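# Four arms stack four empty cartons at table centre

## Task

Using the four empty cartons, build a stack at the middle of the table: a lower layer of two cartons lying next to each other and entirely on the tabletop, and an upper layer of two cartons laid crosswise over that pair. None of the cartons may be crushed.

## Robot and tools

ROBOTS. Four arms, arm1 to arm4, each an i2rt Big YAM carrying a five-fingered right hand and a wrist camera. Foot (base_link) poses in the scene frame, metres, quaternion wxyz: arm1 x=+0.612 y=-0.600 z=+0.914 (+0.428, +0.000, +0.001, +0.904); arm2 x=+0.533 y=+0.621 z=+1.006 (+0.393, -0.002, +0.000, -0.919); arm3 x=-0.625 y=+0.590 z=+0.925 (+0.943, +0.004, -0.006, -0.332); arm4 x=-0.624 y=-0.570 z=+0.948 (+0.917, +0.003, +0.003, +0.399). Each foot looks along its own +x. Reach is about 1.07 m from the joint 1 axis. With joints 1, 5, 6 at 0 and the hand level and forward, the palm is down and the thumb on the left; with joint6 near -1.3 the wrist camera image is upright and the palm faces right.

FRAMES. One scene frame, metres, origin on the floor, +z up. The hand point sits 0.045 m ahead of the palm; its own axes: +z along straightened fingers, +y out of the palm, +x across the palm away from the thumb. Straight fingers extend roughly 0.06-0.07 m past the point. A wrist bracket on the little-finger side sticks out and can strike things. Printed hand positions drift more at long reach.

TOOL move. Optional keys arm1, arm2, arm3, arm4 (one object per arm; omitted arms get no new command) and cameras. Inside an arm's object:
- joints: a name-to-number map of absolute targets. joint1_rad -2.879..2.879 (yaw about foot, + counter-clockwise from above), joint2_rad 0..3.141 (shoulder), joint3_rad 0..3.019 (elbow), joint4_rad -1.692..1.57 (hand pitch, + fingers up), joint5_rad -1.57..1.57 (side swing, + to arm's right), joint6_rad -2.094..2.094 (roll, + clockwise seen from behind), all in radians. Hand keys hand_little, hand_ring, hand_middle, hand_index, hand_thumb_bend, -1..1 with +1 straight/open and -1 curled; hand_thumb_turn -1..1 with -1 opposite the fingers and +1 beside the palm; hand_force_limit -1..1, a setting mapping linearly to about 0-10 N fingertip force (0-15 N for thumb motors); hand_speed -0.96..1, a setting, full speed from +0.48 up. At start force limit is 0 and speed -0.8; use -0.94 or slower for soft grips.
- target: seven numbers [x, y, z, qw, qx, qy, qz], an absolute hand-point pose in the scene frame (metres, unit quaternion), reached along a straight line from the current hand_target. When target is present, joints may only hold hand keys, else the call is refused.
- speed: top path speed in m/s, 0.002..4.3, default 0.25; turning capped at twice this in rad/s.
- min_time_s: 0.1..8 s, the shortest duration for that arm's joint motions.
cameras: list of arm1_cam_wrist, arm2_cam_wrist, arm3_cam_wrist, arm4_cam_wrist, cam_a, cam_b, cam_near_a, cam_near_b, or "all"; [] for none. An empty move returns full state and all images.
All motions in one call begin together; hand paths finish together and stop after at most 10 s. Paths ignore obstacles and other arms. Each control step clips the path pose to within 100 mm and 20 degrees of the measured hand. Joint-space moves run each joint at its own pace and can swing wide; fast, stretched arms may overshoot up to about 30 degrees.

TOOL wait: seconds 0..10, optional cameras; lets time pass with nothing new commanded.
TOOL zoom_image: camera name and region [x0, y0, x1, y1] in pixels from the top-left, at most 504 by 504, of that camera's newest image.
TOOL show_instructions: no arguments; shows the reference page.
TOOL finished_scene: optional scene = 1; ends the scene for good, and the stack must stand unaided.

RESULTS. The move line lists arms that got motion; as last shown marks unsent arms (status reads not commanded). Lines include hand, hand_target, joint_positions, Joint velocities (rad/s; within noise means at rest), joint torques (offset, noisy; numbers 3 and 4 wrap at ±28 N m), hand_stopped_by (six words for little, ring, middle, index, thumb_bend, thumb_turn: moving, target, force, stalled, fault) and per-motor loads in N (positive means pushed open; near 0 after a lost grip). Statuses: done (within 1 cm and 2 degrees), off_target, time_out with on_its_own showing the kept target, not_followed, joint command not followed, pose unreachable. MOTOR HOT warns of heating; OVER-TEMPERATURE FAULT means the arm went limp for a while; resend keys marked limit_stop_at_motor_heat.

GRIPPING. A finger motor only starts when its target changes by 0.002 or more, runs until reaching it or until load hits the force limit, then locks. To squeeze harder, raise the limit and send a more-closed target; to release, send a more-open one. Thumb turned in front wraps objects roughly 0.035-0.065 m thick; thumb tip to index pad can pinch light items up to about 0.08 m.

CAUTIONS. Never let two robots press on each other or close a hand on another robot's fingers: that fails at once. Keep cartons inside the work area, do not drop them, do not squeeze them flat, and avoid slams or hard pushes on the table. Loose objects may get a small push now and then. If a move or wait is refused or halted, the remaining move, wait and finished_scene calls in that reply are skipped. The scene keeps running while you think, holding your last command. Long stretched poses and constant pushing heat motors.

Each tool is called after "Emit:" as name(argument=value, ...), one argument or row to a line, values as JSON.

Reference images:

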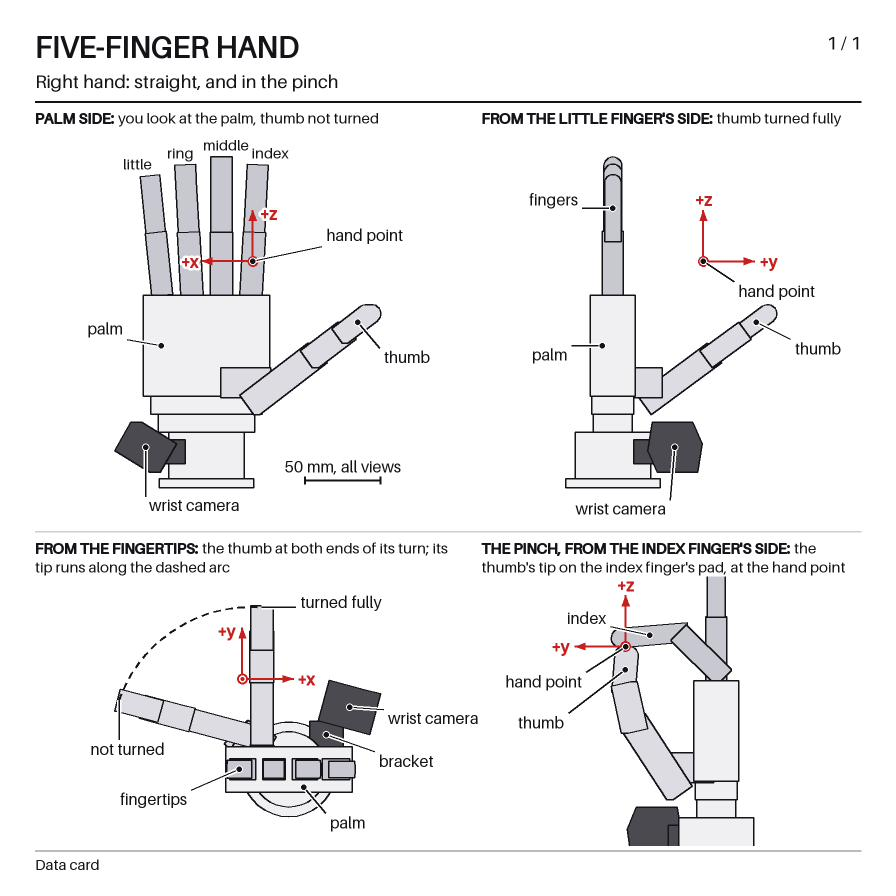

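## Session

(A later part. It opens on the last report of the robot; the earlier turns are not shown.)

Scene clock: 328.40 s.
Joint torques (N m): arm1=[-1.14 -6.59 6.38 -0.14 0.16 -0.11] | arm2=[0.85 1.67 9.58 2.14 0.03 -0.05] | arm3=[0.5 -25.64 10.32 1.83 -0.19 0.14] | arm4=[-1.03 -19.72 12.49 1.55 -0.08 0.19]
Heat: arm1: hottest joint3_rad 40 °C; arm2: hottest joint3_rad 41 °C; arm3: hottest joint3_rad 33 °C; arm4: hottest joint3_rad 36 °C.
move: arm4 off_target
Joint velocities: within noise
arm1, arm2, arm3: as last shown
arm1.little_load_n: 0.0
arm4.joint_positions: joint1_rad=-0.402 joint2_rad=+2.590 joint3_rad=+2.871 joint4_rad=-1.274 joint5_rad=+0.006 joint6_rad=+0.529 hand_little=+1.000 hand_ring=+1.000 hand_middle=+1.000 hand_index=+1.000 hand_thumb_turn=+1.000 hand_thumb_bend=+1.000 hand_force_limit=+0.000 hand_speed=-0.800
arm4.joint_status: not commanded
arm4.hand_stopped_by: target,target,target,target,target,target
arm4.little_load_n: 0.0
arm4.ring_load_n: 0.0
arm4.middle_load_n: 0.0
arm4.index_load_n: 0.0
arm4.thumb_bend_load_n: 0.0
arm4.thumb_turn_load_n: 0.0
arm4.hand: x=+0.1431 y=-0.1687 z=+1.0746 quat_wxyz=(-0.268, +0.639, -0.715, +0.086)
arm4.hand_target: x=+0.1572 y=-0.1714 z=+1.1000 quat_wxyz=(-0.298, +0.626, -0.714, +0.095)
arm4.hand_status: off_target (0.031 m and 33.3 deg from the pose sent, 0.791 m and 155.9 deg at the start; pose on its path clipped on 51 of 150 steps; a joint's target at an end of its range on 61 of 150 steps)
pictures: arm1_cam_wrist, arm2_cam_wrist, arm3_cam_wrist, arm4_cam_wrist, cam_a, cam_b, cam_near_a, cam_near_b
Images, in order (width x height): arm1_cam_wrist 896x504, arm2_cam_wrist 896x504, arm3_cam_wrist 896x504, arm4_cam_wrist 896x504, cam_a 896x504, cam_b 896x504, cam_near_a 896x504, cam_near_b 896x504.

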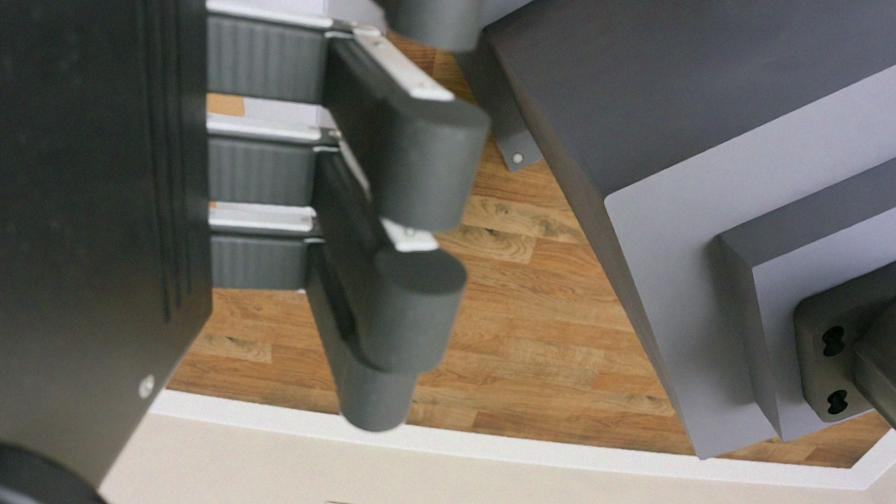

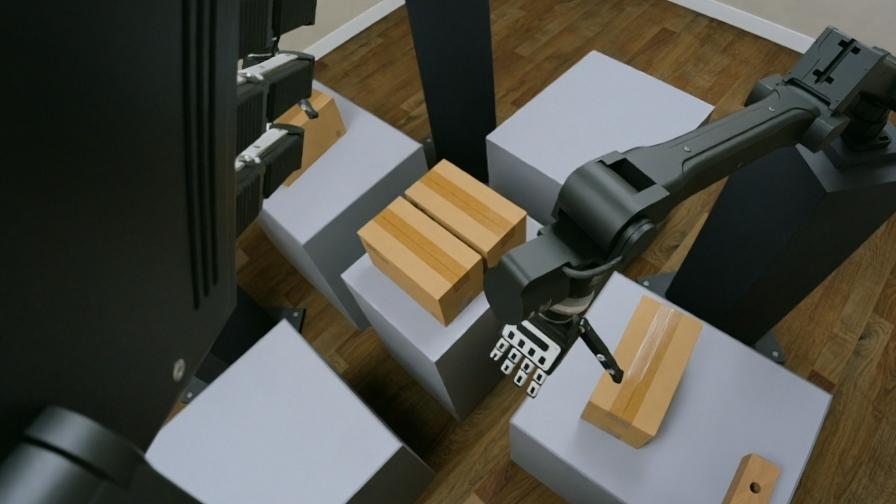

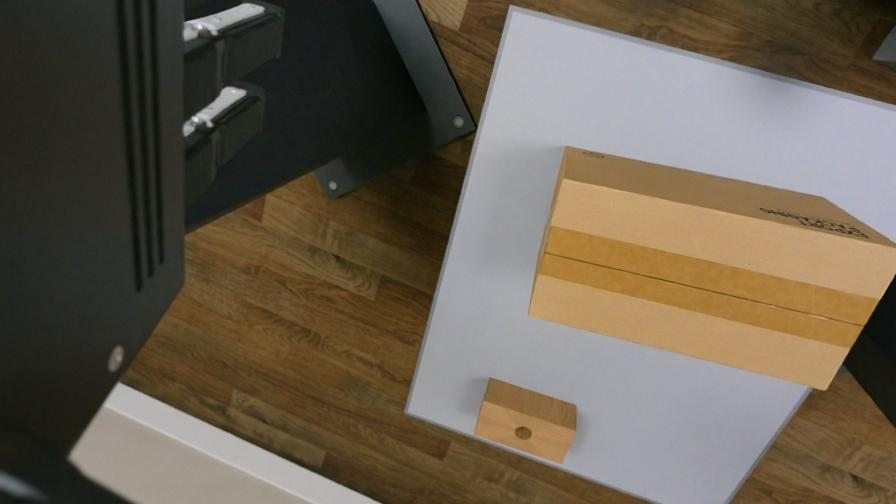

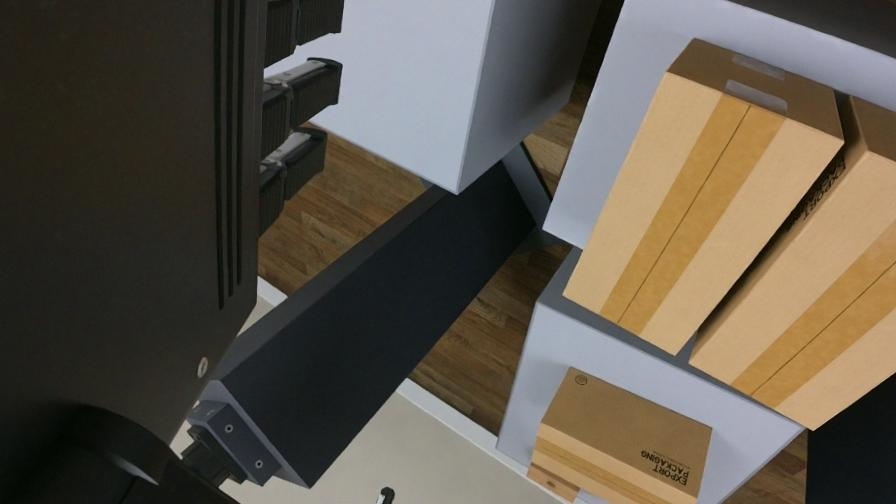

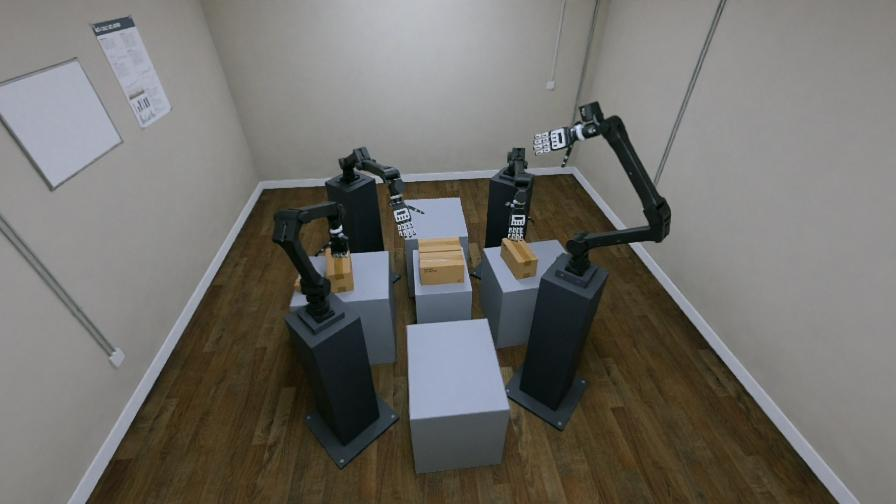

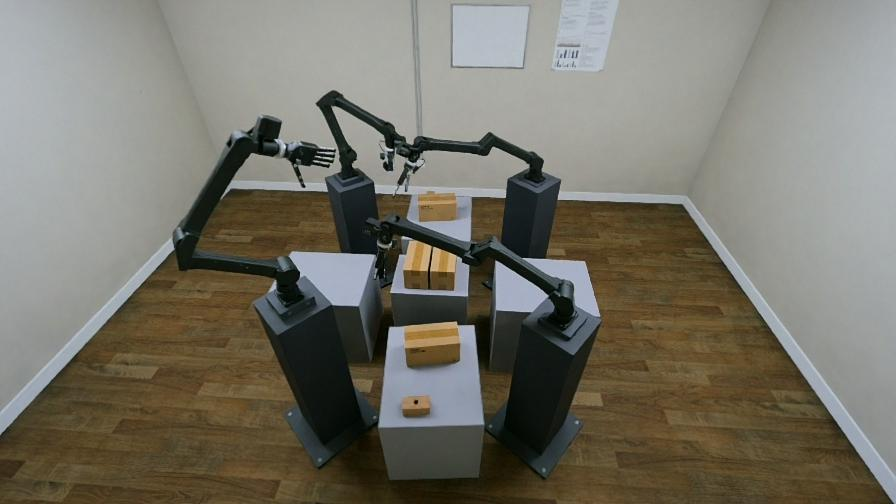

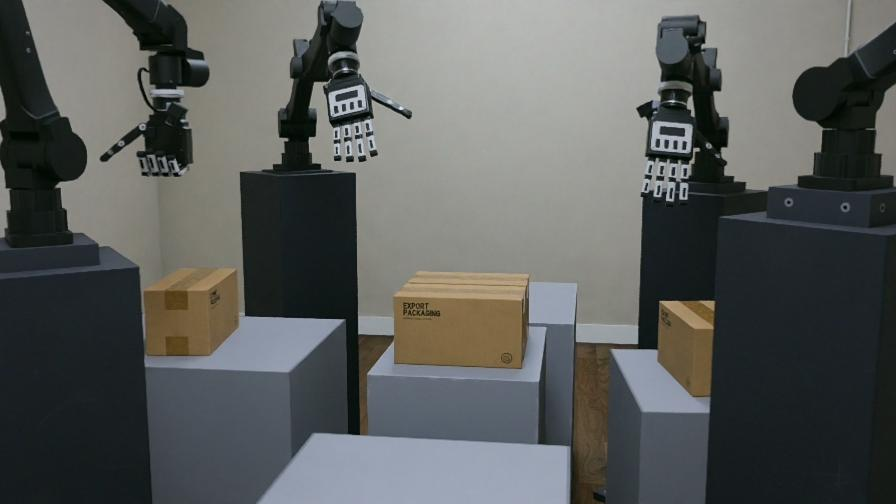

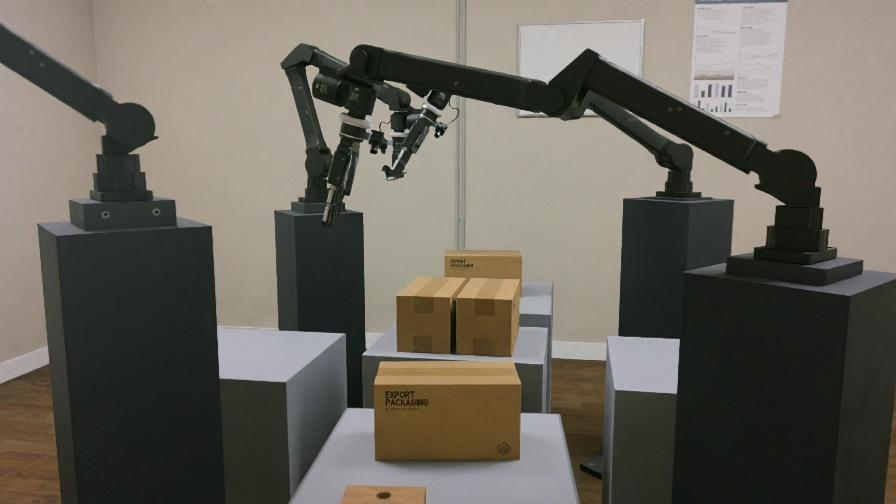

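Emit:
move(
  arm4={"target": [-0.24, -0.59, 0.98, 0, 0.7604, -0.6494, 0], "speed": 0.35, "joints": {"hand_little": -1, "hand_ring": -1, "hand_middle": -1, "hand_index": -1}},
  arm3={"target": [-0.35, 0.5, 1.0, 0, 0.7071, -0.7071, 0], "speed": 0.35, "joints": {"hand_little": -1, "hand_ring": -1, "hand_middle": -1, "hand_index": -1}},
  arm1={"target": [0.27, -0.578, 0.95, 0, 0.6494, 0.7604, 0], "speed": 0.2},
  cameras=["cam_near_b", "cam_near_a", "cam_b"],
)

Scene clock: 415.17 s.
Joint torques (N m): arm1=[0.5 -9.05 8.03 0.28 0.16 -0.11] | arm2=[0.85 1.67 9.58 2.14 0.03 -0.05] | arm3=[-0.09 -9.11 6.3 0.24 0.07 -0.09] | arm4=[0.03 -11.05 6.54 -0.38 0 0.05]
Heat: arm1: hottest joint3_rad 35 °C; arm2: hottest joint3_rad 41 °C; arm3: hottest joint3_rad 38 °C; arm4: hottest joint3_rad 46 °C.
move: arm1 off_target; arm3 done; arm4 done
Joint velocities: within noise
arm1.joint_positions: joint1_rad=+0.773 joint2_rad=+1.550 joint3_rad=+0.960 joint4_rad=-1.011 joint5_rad=+0.002 joint6_rad=-0.246 hand_little=-1.000 hand_ring=-1.000 hand_middle=-1.000 hand_index=-1.000 hand_thumb_turn=+1.000 hand_thumb_bend=+1.000 hand_force_limit=+0.000 hand_speed=-0.800
arm1.joint_status: not commanded
arm1.hand_stopped_by: target,target,target,target,target,target
arm1.little_load_n: 0.0
arm1.ring_load_n: 0.0
arm1.middle_load_n: 0.0
arm1.index_load_n: 0.0
arm1.thumb_bend_load_n: 0.0
arm1.thumb_turn_load_n: 0.0
arm1.hand: x=+0.2875 y=-0.5779 z=+0.9463 quat_wxyz=(+0.013, +0.658, +0.753, +0.008)
arm1.hand_target: x=+0.2704 y=-0.5781 z=+0.9503 quat_wxyz=(+0.000, +0.650, +0.760, +0.000)
arm1.hand_status: off_target (0.018 m and 2.2 deg from the pose sent, 0.102 m and 9.2 deg at the start)
arm2: as last shown
arm3.joint_positions: joint1_rad=+0.342 joint2_rad=+1.403 joint3_rad=+0.905 joint4_rad=-1.098 joint5_rad=+0.005 joint6_rad=-0.329 hand_little=-1.000 hand_ring=-1.000 hand_middle=-1.000 hand_index=-1.000 hand_thumb_turn=+1.000 hand_thumb_bend=+1.000 hand_force_limit=+0.000 hand_speed=-0.800
arm3.joint_status: all done
arm3.hand_stopped_by: target,target,target,target,target,target
arm3.little_load_n: 0.5
arm3.ring_load_n: 0.5
arm3.middle_load_n: 0.0
arm3.index_load_n: 0.0
arm3.thumb_bend_load_n: 0.0
arm3.thumb_turn_load_n: 0.0
arm3.hand: x=-0.3513 y=+0.5033 z=+0.9951 quat_wxyz=(+0.002, +0.705, -0.709, -0.006)
arm3.hand_target: x=-0.3501 y=+0.5001 z=+0.9999 quat_wxyz=(+0.000, +0.707, -0.707, +0.000)
arm3.hand_status: done (0.006 m and 0.8 deg from the pose sent, 0.503 m and 22.1 deg at the start)
arm4.joint_positions: joint1_rad=-0.915 joint2_rad=+1.678 joint3_rad=+1.108 joint4_rad=-1.009 joint5_rad=+0.003 joint6_rad=-0.239 hand_little=-1.000 hand_ring=-1.000 hand_middle=-1.000 hand_index=-1.000 hand_thumb_turn=+1.000 hand_thumb_bend=+1.000 hand_force_limit=+0.000 hand_speed=-0.800
arm4.joint_status: all done
arm4.hand_stopped_by: target,target,target,target,target,target
arm4.little_load_n: 0.0
arm4.ring_load_n: 0.0
arm4.middle_load_n: 0.0
arm4.index_load_n: 0.0
arm4.thumb_bend_load_n: 0.0
arm4.thumb_turn_load_n: 0.0
arm4.hand: x=-0.2403 y=-0.5917 z=+0.9708 quat_wxyz=(+0.005, +0.756, -0.654, -0.006)
arm4.hand_target: x=-0.2400 y=-0.5901 z=+0.9798 quat_wxyz=(+0.000, +0.760, -0.650, +0.000)
arm4.hand_status: done (0.009 m and 1.2 deg from the pose sent, 0.577 m and 36.1 deg at the start)
pictures: cam_b, cam_near_a, cam_near_b
Images, in order (width x height): cam_b 896x504, cam_near_a 896x504, cam_near_b 896x504.

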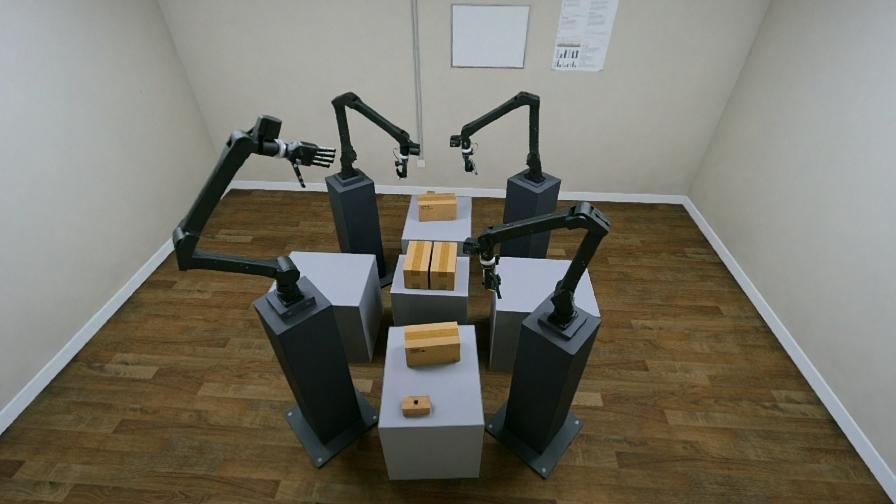

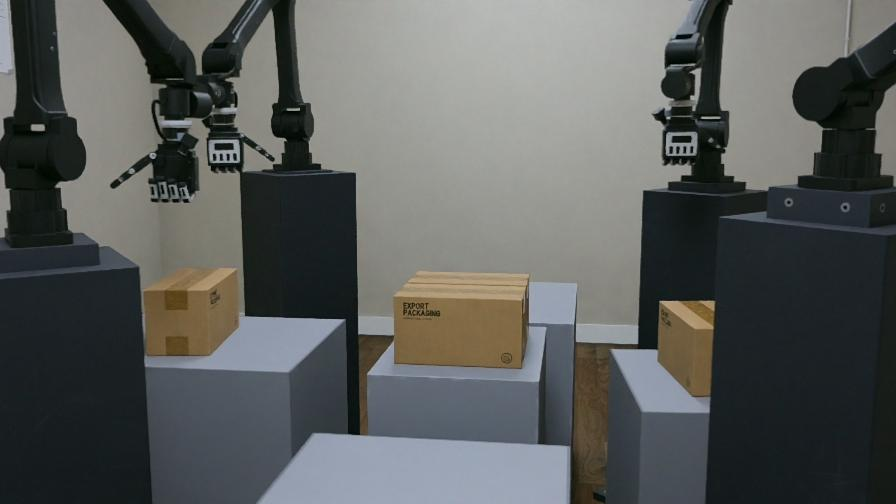

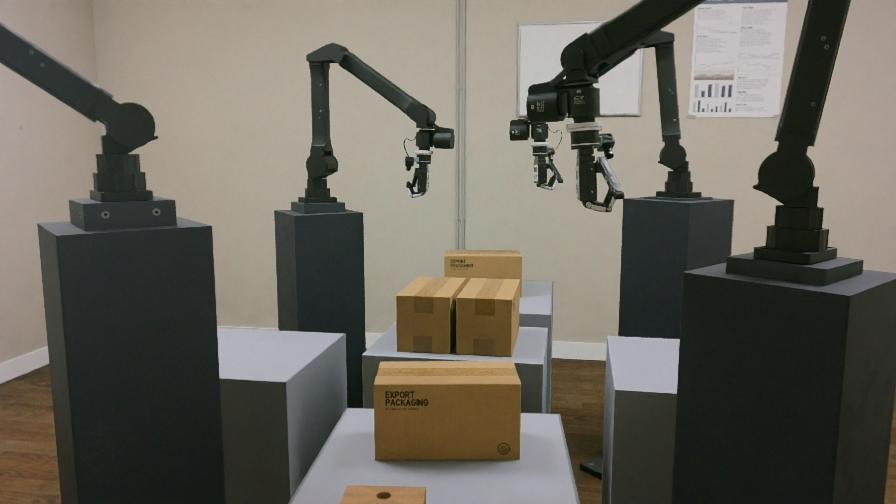

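Emit:
move(
  arm1={"target": [0.26, -0.58, 0.74, 0, 0.6494, 0.7604, 0], "speed": 0.2},
  arm4={"target": [-0.22, -0.592, 0.74, 0, 0.7604, -0.6494, 0], "speed": 0.2},
  cameras=["cam_near_b", "cam_near_a", "cam_b"],
)

Emit:
zoom_image(
  camera="cam_near_b",
  region=[380, 200, 600, 330],
)

Emit:
zoom_image(
  camera="cam_near_a",
  region=[80, 180, 380, 380],
)

Emit:
zoom_image(
  camera="cam_b",
  region=[370, 130, 510, 240],
)

Scene clock: 427.47 s.
Joint torques (N m): arm1=[0.62 -12.75 3.4 0.32 0.16 -0.07] | arm2=[0.85 1.67 9.58 2.14 0.02 -0.05] | arm3=[-0.03 -9.11 6.28 0.2 0.07 -0.09] | arm4=[-0.09 -12.22 5.35 0.36 0.01 0.06]
Heat: arm1: hottest joint3_rad 34 °C; arm2: hottest joint3_rad 41 °C; arm3: hottest joint3_rad 36 °C; arm4: hottest joint3_rad 43 °C.
move: arm1 done; arm4 off_target
Joint velocities: within noise
arm1.joint_positions: joint1_rad=+0.777 joint2_rad=+2.035 joint3_rad=+0.906 joint4_rad=-0.458 joint5_rad=+0.002 joint6_rad=-0.246 hand_little=-1.000 hand_ring=-1.000 hand_middle=-1.000 hand_index=-1.000 hand_thumb_turn=+1.000 hand_thumb_bend=+1.000 hand_force_limit=+0.000 hand_speed=-0.800
arm1.joint_status: not commanded
arm1.hand_stopped_by: target,target,target,target,target,target
arm1.little_load_n: 0.0
arm1.ring_load_n: 0.0
arm1.middle_load_n: 0.0
arm1.index_load_n: 0.0
arm1.thumb_bend_load_n: 0.0
arm1.thumb_turn_load_n: 0.0
arm1.hand: x=+0.2674 y=-0.5777 z=+0.7406 quat_wxyz=(+0.007, +0.656, +0.754, +0.004)
arm1.hand_target: x=+0.2600 y=-0.5800 z=+0.7401 quat_wxyz=(+0.000, +0.649, +0.760, +0.000)
arm1.hand_status: done (0.008 m and 1.4 deg from the pose sent, 0.208 m and 2.1 deg at the start)
arm2, arm3: as last shown
arm3.little_load_n: 0.0
arm3.ring_load_n: 0.0
arm3.index_load_n: 0.5
arm4.joint_positions: joint1_rad=-0.915 joint2_rad=+2.183 joint3_rad=+1.056 joint4_rad=-0.484 joint5_rad=+0.003 joint6_rad=-0.240 hand_little=-1.000 hand_ring=-1.000 hand_middle=-1.000 hand_index=-1.000 hand_thumb_turn=+1.000 hand_thumb_bend=+1.000 hand_force_limit=+0.000 hand_speed=-0.800
arm4.joint_status: not commanded
arm4.hand_stopped_by: target,target,target,target,target,target
arm4.little_load_n: 0.0
arm4.ring_load_n: 0.0
arm4.middle_load_n: 0.0
arm4.index_load_n: 0.5
arm4.thumb_bend_load_n: 0.0
arm4.thumb_turn_load_n: 0.0
arm4.hand: x=-0.2430 y=-0.5911 z=+0.7356 quat_wxyz=(+0.014, +0.757, -0.653, -0.019)
arm4.hand_target: x=-0.2205 y=-0.5920 z=+0.7406 quat_wxyz=(+0.000, +0.760, -0.650, +0.000)
arm4.hand_status: off_target (0.023 m and 2.8 deg from the pose sent, 0.232 m and 1.2 deg at the start)
pictures: cam_b, cam_near_a, cam_near_b
Images, in order (width x height): cam_b 896x504, cam_near_a 896x504, cam_near_b 896x504.

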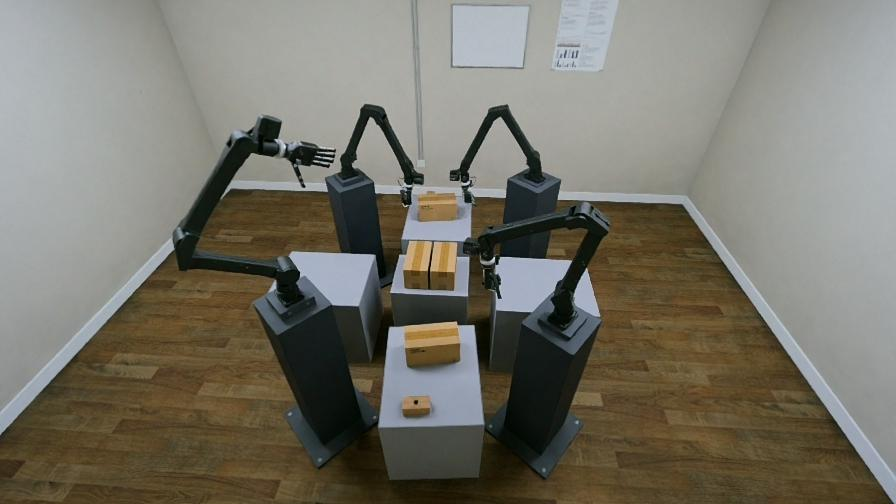

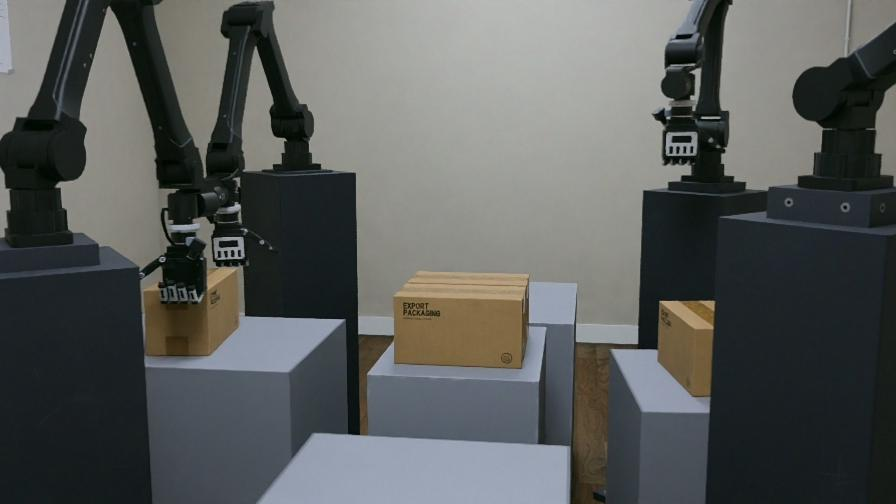

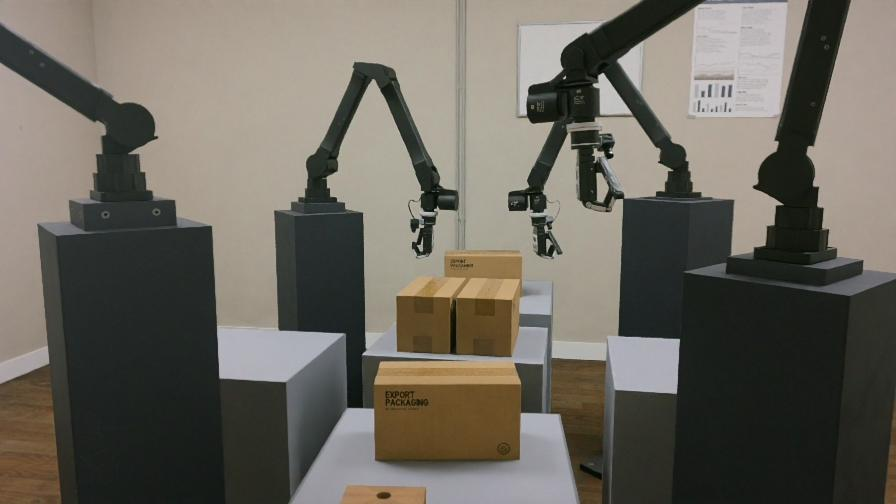

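Scaled by 2.291.

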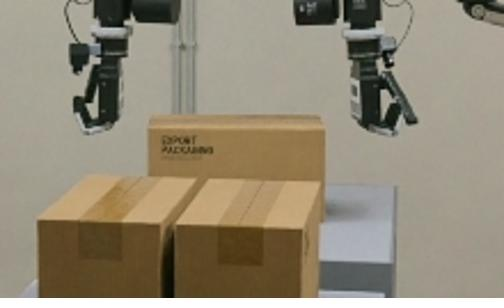

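Scaled by 1.680.

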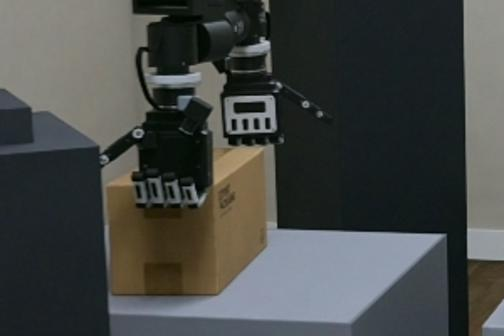

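Scaled by 3.600.

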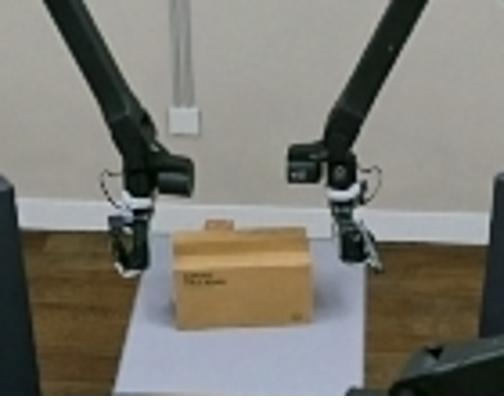

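Emit:
move(
  arm1={"target": [0.262, -0.596, 0.695, 0, 0.6494, 0.7604, 0], "speed": 0.15},
  arm4={"target": [-0.208, -0.608, 0.695, 0, 0.7604, -0.6494, 0], "speed": 0.15},
  cameras=["cam_near_b", "cam_near_a", "cam_b"],
)

Emit:
zoom_image(
  camera="cam_near_b",
  region=[380, 200, 600, 330],
)

Emit:
zoom_image(
  camera="cam_near_a",
  region=[80, 180, 380, 380],
)

Emit:
zoom_image(
  camera="cam_b",
  region=[370, 130, 510, 240],
)

Scene clock: 530.07 s.
Joint torques (N m): arm1=[0.32 -12.75 3.1 0.32 0.14 0.1] | arm2=[0.79 1.67 9.59 2.14 0.02 -0.05] | arm3=[-0.09 -9.05 6.28 0.21 0.06 -0.09] | arm4=[-0.91 -12.51 5.01 0.35 0 0.06]
Heat: arm1: hottest joint2_rad 34 °C; arm2: hottest joint3_rad 42 °C; arm3: hottest joint3_rad 32 °C; arm4: hottest joint3_rad 33 °C.
move: arm1 off_target; arm4 off_target
Joint velocities: within noise
arm1.joint_positions: joint1_rad=+0.819 joint2_rad=+2.149 joint3_rad=+0.911 joint4_rad=-0.351 joint5_rad=+0.002 joint6_rad=-0.230 hand_little=-1.000 hand_ring=-1.000 hand_middle=-1.000 hand_index=-1.000 hand_thumb_turn=+1.000 hand_thumb_bend=+1.000 hand_force_limit=+0.000 hand_speed=-0.800
arm1.joint_status: not commanded
arm1.hand_stopped_by: target,target,target,target,target,target
arm1.little_load_n: 0.0
arm1.ring_load_n: 0.0
arm1.middle_load_n: 0.0
arm1.index_load_n: 0.0
arm1.thumb_bend_load_n: 0.0
arm1.thumb_turn_load_n: 0.0
arm1.hand: x=+0.2724 y=-0.5936 z=+0.6969 quat_wxyz=(+0.008, +0.647, +0.762, +0.005)
arm1.hand_target: x=+0.2620 y=-0.5959 z=+0.6952 quat_wxyz=(+0.000, +0.649, +0.760, +0.000)
arm1.hand_status: off_target (0.011 m and 1.1 deg from the pose sent, 0.049 m and 1.4 deg at the start)
arm2.joint_positions: joint1_rad=-0.132 joint2_rad=+0.635 joint3_rad=+1.423 joint4_rad=-1.279 joint5_rad=-0.158 joint6_rad=-1.290 hand_little=+1.000 hand_ring=+1.000 hand_middle=+1.000 hand_index=+1.000 hand_thumb_turn=+1.000 hand_thumb_bend=+1.000 hand_force_limit=+0.000 hand_speed=-0.800
arm2.joint_status: not commanded
arm2.hand_stopped_by: target,target,target,target,target,target
arm2.little_load_n: 0.0
arm2.ring_load_n: 0.0
arm2.middle_load_n: 0.0
arm2.index_load_n: 0.0
arm2.thumb_bend_load_n: 0.0
arm2.thumb_turn_load_n: 0.0
arm2.hand: x=+0.3313 y=+0.4819 z=+1.5179 quat_wxyz=(+0.425, +0.208, -0.829, +0.296)
arm2.hand_target: x=+0.3325 y=+0.4829 z=+1.5254 quat_wxyz=(+0.432, +0.208, -0.825, +0.299)
arm2.hand_status: not commanded
arm3: as last shown
arm3.index_load_n: 0.0
arm4.joint_positions: joint1_rad=-0.936 joint2_rad=+2.301 joint3_rad=+1.131 joint4_rad=-0.431 joint5_rad=+0.003 joint6_rad=-0.271 hand_little=-1.000 hand_ring=-1.000 hand_middle=-1.000 hand_index=-1.000 hand_thumb_turn=+1.000 hand_thumb_bend=+1.000 hand_force_limit=+0.000 hand_speed=-0.800
arm4.joint_status: not commanded
arm4.hand_stopped_by: target,target,target,target,target,target
arm4.little_load_n: 0.0
arm4.ring_load_n: 0.0
arm4.middle_load_n: 0.0
arm4.index_load_n: 0.0
arm4.thumb_bend_load_n: 0.0
arm4.thumb_turn_load_n: 0.0
arm4.hand: x=-0.2272 y=-0.6030 z=+0.6941 quat_wxyz=(+0.011, +0.760, -0.650, -0.016)
arm4.hand_target: x=-0.2083 y=-0.6080 z=+0.6956 quat_wxyz=(+0.000, +0.760, -0.649, +0.000)
arm4.hand_status: off_target (0.020 m and 2.2 deg from the pose sent, 0.056 m and 2.8 deg at the start)
pictures: cam_b, cam_near_a, cam_near_b
Images, in order (width x height): cam_b 896x504, cam_near_a 896x504, cam_near_b 896x504.

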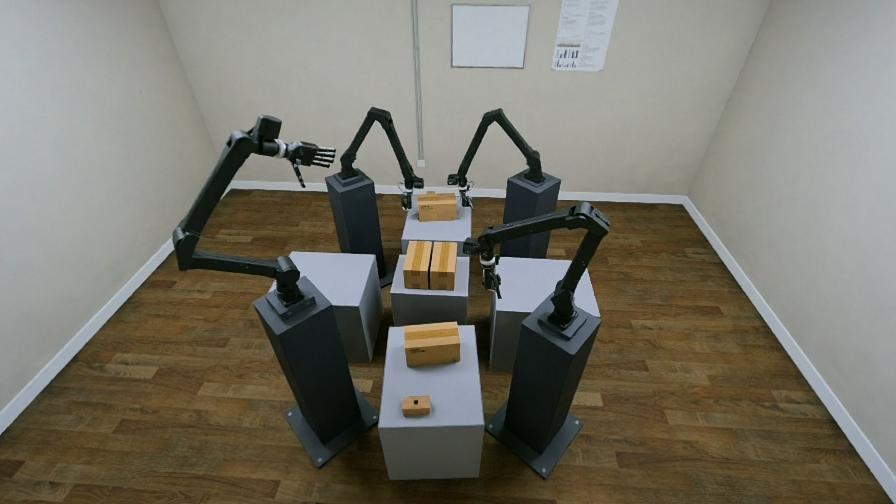

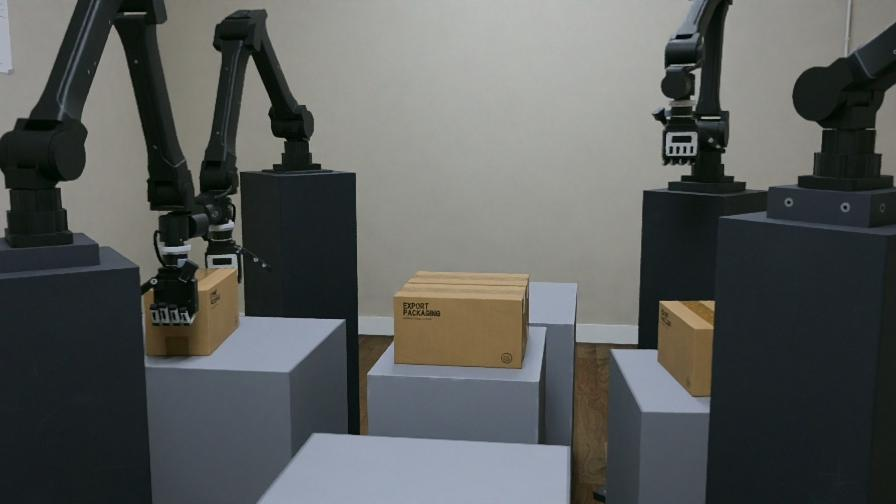

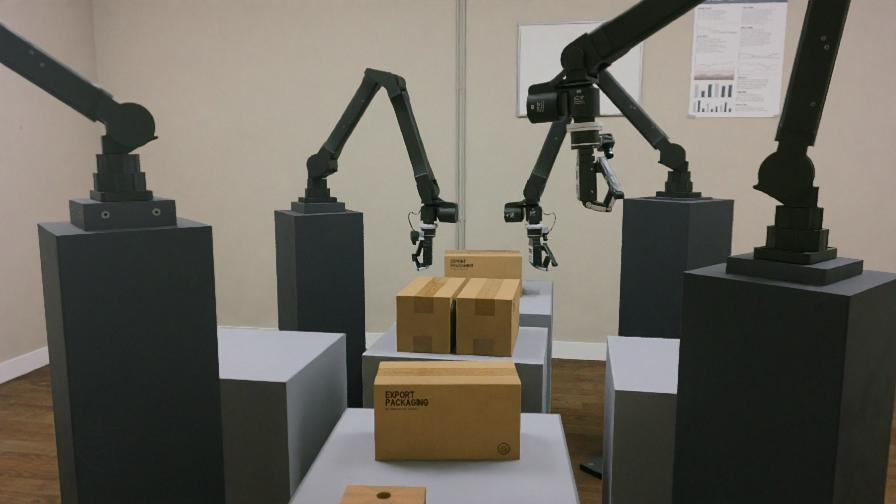

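Scaled by 2.291.

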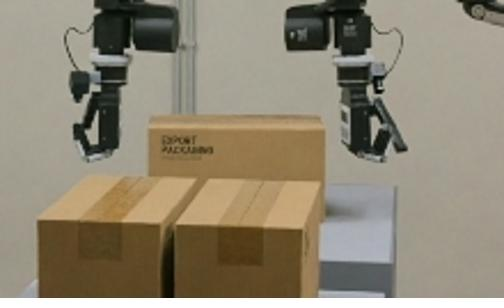

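Scaled by 1.680.

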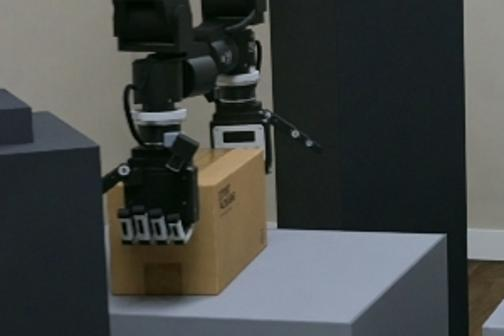

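Scaled by 3.600.

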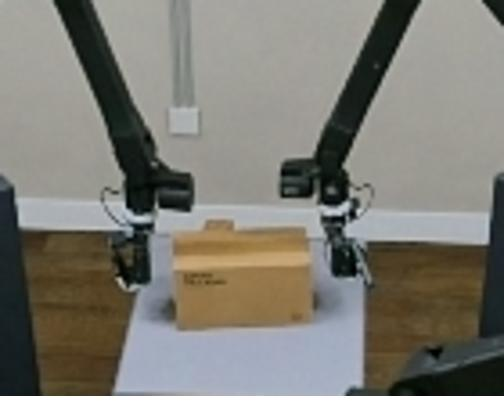

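Emit:
move(
  arm1={"target": [0.235, -0.600, 0.665, 0, 0.6494, 0.7604, 0], "speed": 0.1},
  arm4={"target": [-0.19, -0.606, 0.665, 0, 0.7604, -0.6494, 0], "speed": 0.1},
  cameras=["cam_near_b", "cam_near_a", "cam_b"],
)

Emit:
zoom_image(
  camera="cam_near_b",
  region=[380, 200, 600, 330],
)

Emit:
zoom_image(
  camera="cam_near_a",
  region=[80, 180, 380, 380],
)

Emit:
zoom_image(
  camera="cam_b",
  region=[370, 130, 510, 240],
)

Scene clock: 544.80 s.
Joint torques (N m): arm1=[0.56 -13.27 3.12 0.29 0.14 0.11] | arm2=[0.85 1.61 9.59 2.14 0.03 -0.05] | arm3=[-0.15 -8.94 6.27 0.21 0.06 -0.09] | arm4=[-0.26 -12.75 5.04 0.34 -0.01 0.11]
Heat: arm1: hottest joint2_rad 34 °C; arm2: hottest joint3_rad 42 °C; arm3: hottest joint3_rad 32 °C; arm4: hottest joint3_rad 33 °C.
move: arm1 done; arm4 off_target
Joint velocities: within noise
arm1.joint_positions: joint1_rad=+0.829 joint2_rad=+2.248 joint3_rad=+1.013 joint4_rad=-0.346 joint5_rad=+0.002 joint6_rad=-0.217 hand_little=-1.000 hand_ring=-1.000 hand_middle=-1.000 hand_index=-1.000 hand_thumb_turn=+1.000 hand_thumb_bend=+1.000 hand_force_limit=+0.000 hand_speed=-0.800
arm1.joint_status: not commanded
arm1.hand_stopped_by: target,target,target,target,target,target
arm1.little_load_n: 0.0
arm1.ring_load_n: 0.0
arm1.middle_load_n: 0.0
arm1.index_load_n: 0.0
arm1.thumb_bend_load_n: 0.0
arm1.thumb_turn_load_n: 0.0
arm1.hand: x=+0.2423 y=-0.5960 z=+0.6694 quat_wxyz=(+0.004, +0.648, +0.762, +0.003)
arm1.hand_target: x=+0.2353 y=-0.5999 z=+0.6651 quat_wxyz=(+0.000, +0.649, +0.760, +0.000)
arm1.hand_status: done (0.009 m and 0.6 deg from the pose sent, 0.050 m and 1.1 deg at the start)
arm2, arm3: as last shown
arm4.joint_positions: joint1_rad=-0.936 joint2_rad=+2.387 joint3_rad=+1.215 joint4_rad=-0.423 joint5_rad=+0.003 joint6_rad=-0.271 hand_little=-1.000 hand_ring=-1.000 hand_middle=-1.000 hand_index=-1.000 hand_thumb_turn=+1.000 hand_thumb_bend=+1.000 hand_force_limit=+0.000 hand_speed=-0.800
arm4.joint_status: not commanded
arm4.hand_stopped_by: target,target,target,target,target,target
arm4.little_load_n: 0.0
arm4.ring_load_n: 0.0
arm4.middle_load_n: 0.0
arm4.index_load_n: 0.0
arm4.thumb_bend_load_n: 0.0
arm4.thumb_turn_load_n: 0.0
arm4.hand: x=-0.2073 y=-0.6052 z=+0.6661 quat_wxyz=(+0.010, +0.760, -0.650, -0.013)
arm4.hand_target: x=-0.1902 y=-0.6060 z=+0.6655 quat_wxyz=(+0.000, +0.760, -0.649, +0.000)
arm4.hand_status: off_target (0.017 m and 1.9 deg from the pose sent, 0.047 m and 2.2 deg at the start)
pictures: cam_b, cam_near_a, cam_near_b
Images, in order (width x height): cam_b 896x504, cam_near_a 896x504, cam_near_b 896x504.

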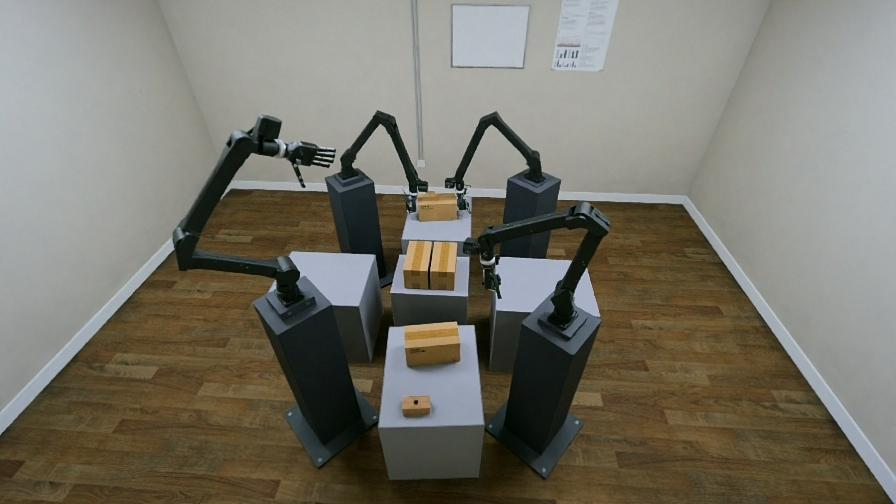

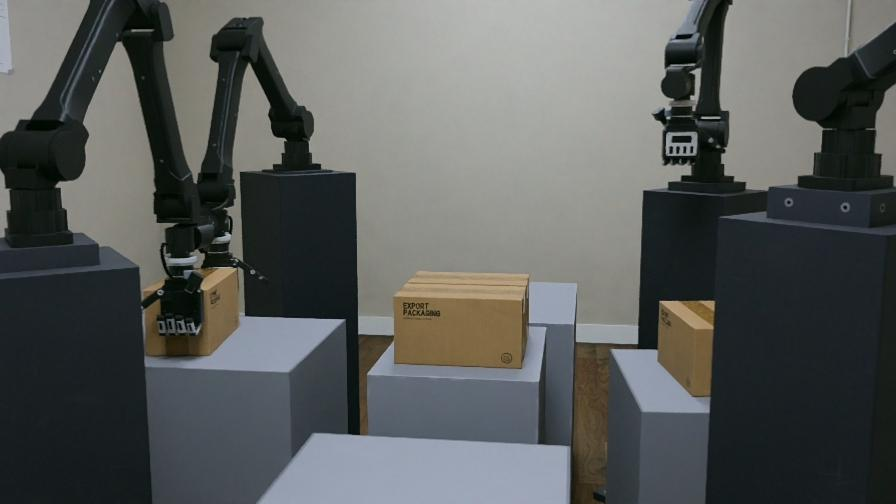

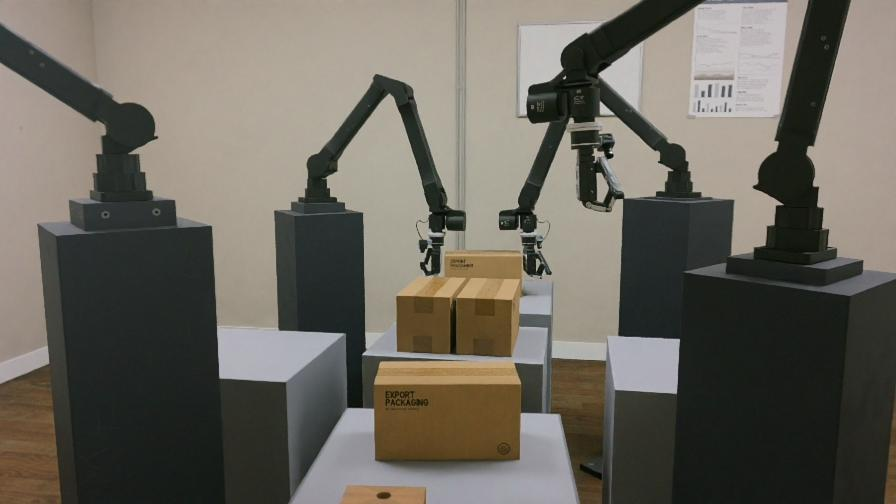

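Scaled by 2.291.

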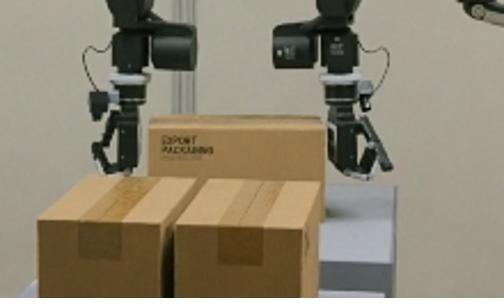

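Scaled by 1.680.

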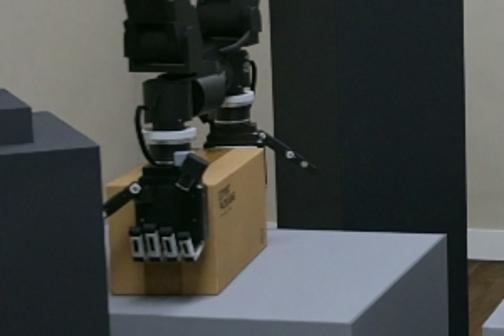

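Scaled by 3.600.

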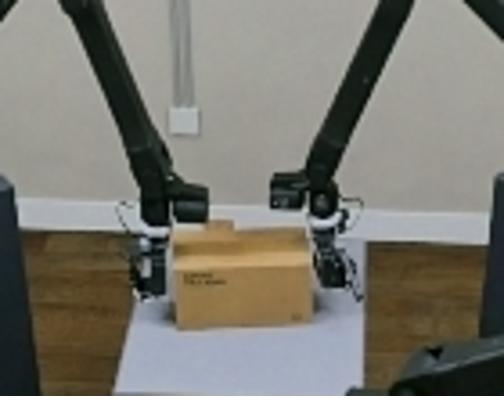

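Emit:
move(
  arm1={"target": [0.214, -0.607, 0.665, 0, 0.6494, 0.7604, 0], "speed": 0.06},
  arm4={"target": [-0.176, -0.606, 0.665, 0, 0.7604, -0.6494, 0], "speed": 0.06},
  cameras=["cam_near_b"],
)

Emit:
zoom_image(
  camera="cam_near_b",
  region=[380, 200, 600, 330],
)

Scene clock: 554.77 s.
Joint torques (N m): arm1=[0.79 -13.68 4.42 -0.06 0.08 0.17] | arm2=[0.79 1.67 9.58 2.14 0.03 -0.05] | arm3=[-0.03 -9 6.3 0.25 0.07 -0.09] | arm4=[-0.03 -12.86 6.24 -0.34 -0.03 0.12]
Heat: arm1: hottest joint2_rad 33 °C; arm2: hottest joint3_rad 42 °C; arm3: hottest joint3_rad 32 °C; arm4: hottest joint3_rad 33 °C.
move: arm1 off_target; arm4 off_target
Joint velocities: within noise
arm1.joint_positions: joint1_rad=+0.843 joint2_rad=+2.267 joint3_rad=+1.060 joint4_rad=-0.381 joint5_rad=+0.003 joint6_rad=-0.207 hand_little=-1.000 hand_ring=-1.000 hand_middle=-1.000 hand_index=-1.000 hand_thumb_turn=+1.000 hand_thumb_bend=+1.000 hand_force_limit=+0.000 hand_speed=-0.800
arm1.joint_status: not commanded
arm1.hand_stopped_by: target,target,target,target,target,target
arm1.little_load_n: 0.0
arm1.ring_load_n: 0.0
arm1.middle_load_n: 0.0
arm1.index_load_n: 0.0
arm1.thumb_bend_load_n: 0.0
arm1.thumb_turn_load_n: 0.0
arm1.hand: x=+0.2288 y=-0.6013 z=+0.6679 quat_wxyz=(+0.006, +0.647, +0.763, +0.005)
arm1.hand_target: x=+0.2143 y=-0.6070 z=+0.6653 quat_wxyz=(+0.000, +0.649, +0.761, +0.000)
arm1.hand_status: off_target (0.016 m and 1.0 deg from the pose sent, 0.030 m and 0.6 deg at the start)
arm2, arm3: as last shown
arm3.thumb_turn_load_n: -0.5
arm4.joint_positions: joint1_rad=-0.936 joint2_rad=+2.399 joint3_rad=+1.245 joint4_rad=-0.436 joint5_rad=+0.003 joint6_rad=-0.267 hand_little=-1.000 hand_ring=-1.000 hand_middle=-1.000 hand_index=-1.000 hand_thumb_turn=+1.000 hand_thumb_bend=+1.000 hand_force_limit=+0.000 hand_speed=-0.800
arm4.joint_status: not commanded
arm4.hand_stopped_by: target,target,target,target,target,target
arm4.little_load_n: 0.0
arm4.ring_load_n: 0.0
arm4.middle_load_n: 0.0
arm4.index_load_n: 0.0
arm4.thumb_bend_load_n: 0.0
arm4.thumb_turn_load_n: 0.0
arm4.hand: x=-0.1973 y=-0.6063 z=+0.6647 quat_wxyz=(+0.009, +0.759, -0.651, -0.011)
arm4.hand_target: x=-0.1763 y=-0.6059 z=+0.6656 quat_wxyz=(+0.000, +0.760, -0.649, +0.000)
arm4.hand_status: off_target (0.021 m and 1.6 deg from the pose sent, 0.031 m and 1.9 deg at the start)
Images, in order (width x height): cam_near_b 896x504.

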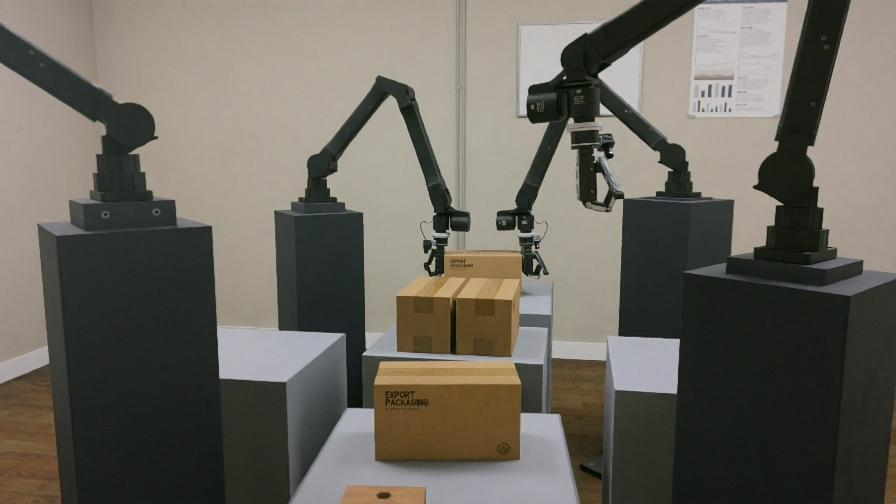

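Scaled by 2.291.

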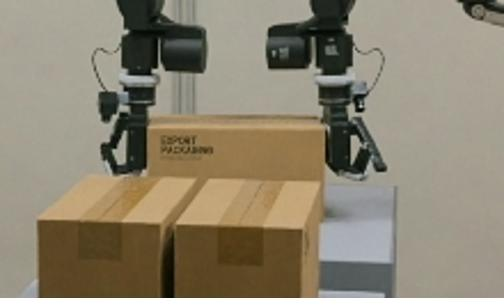

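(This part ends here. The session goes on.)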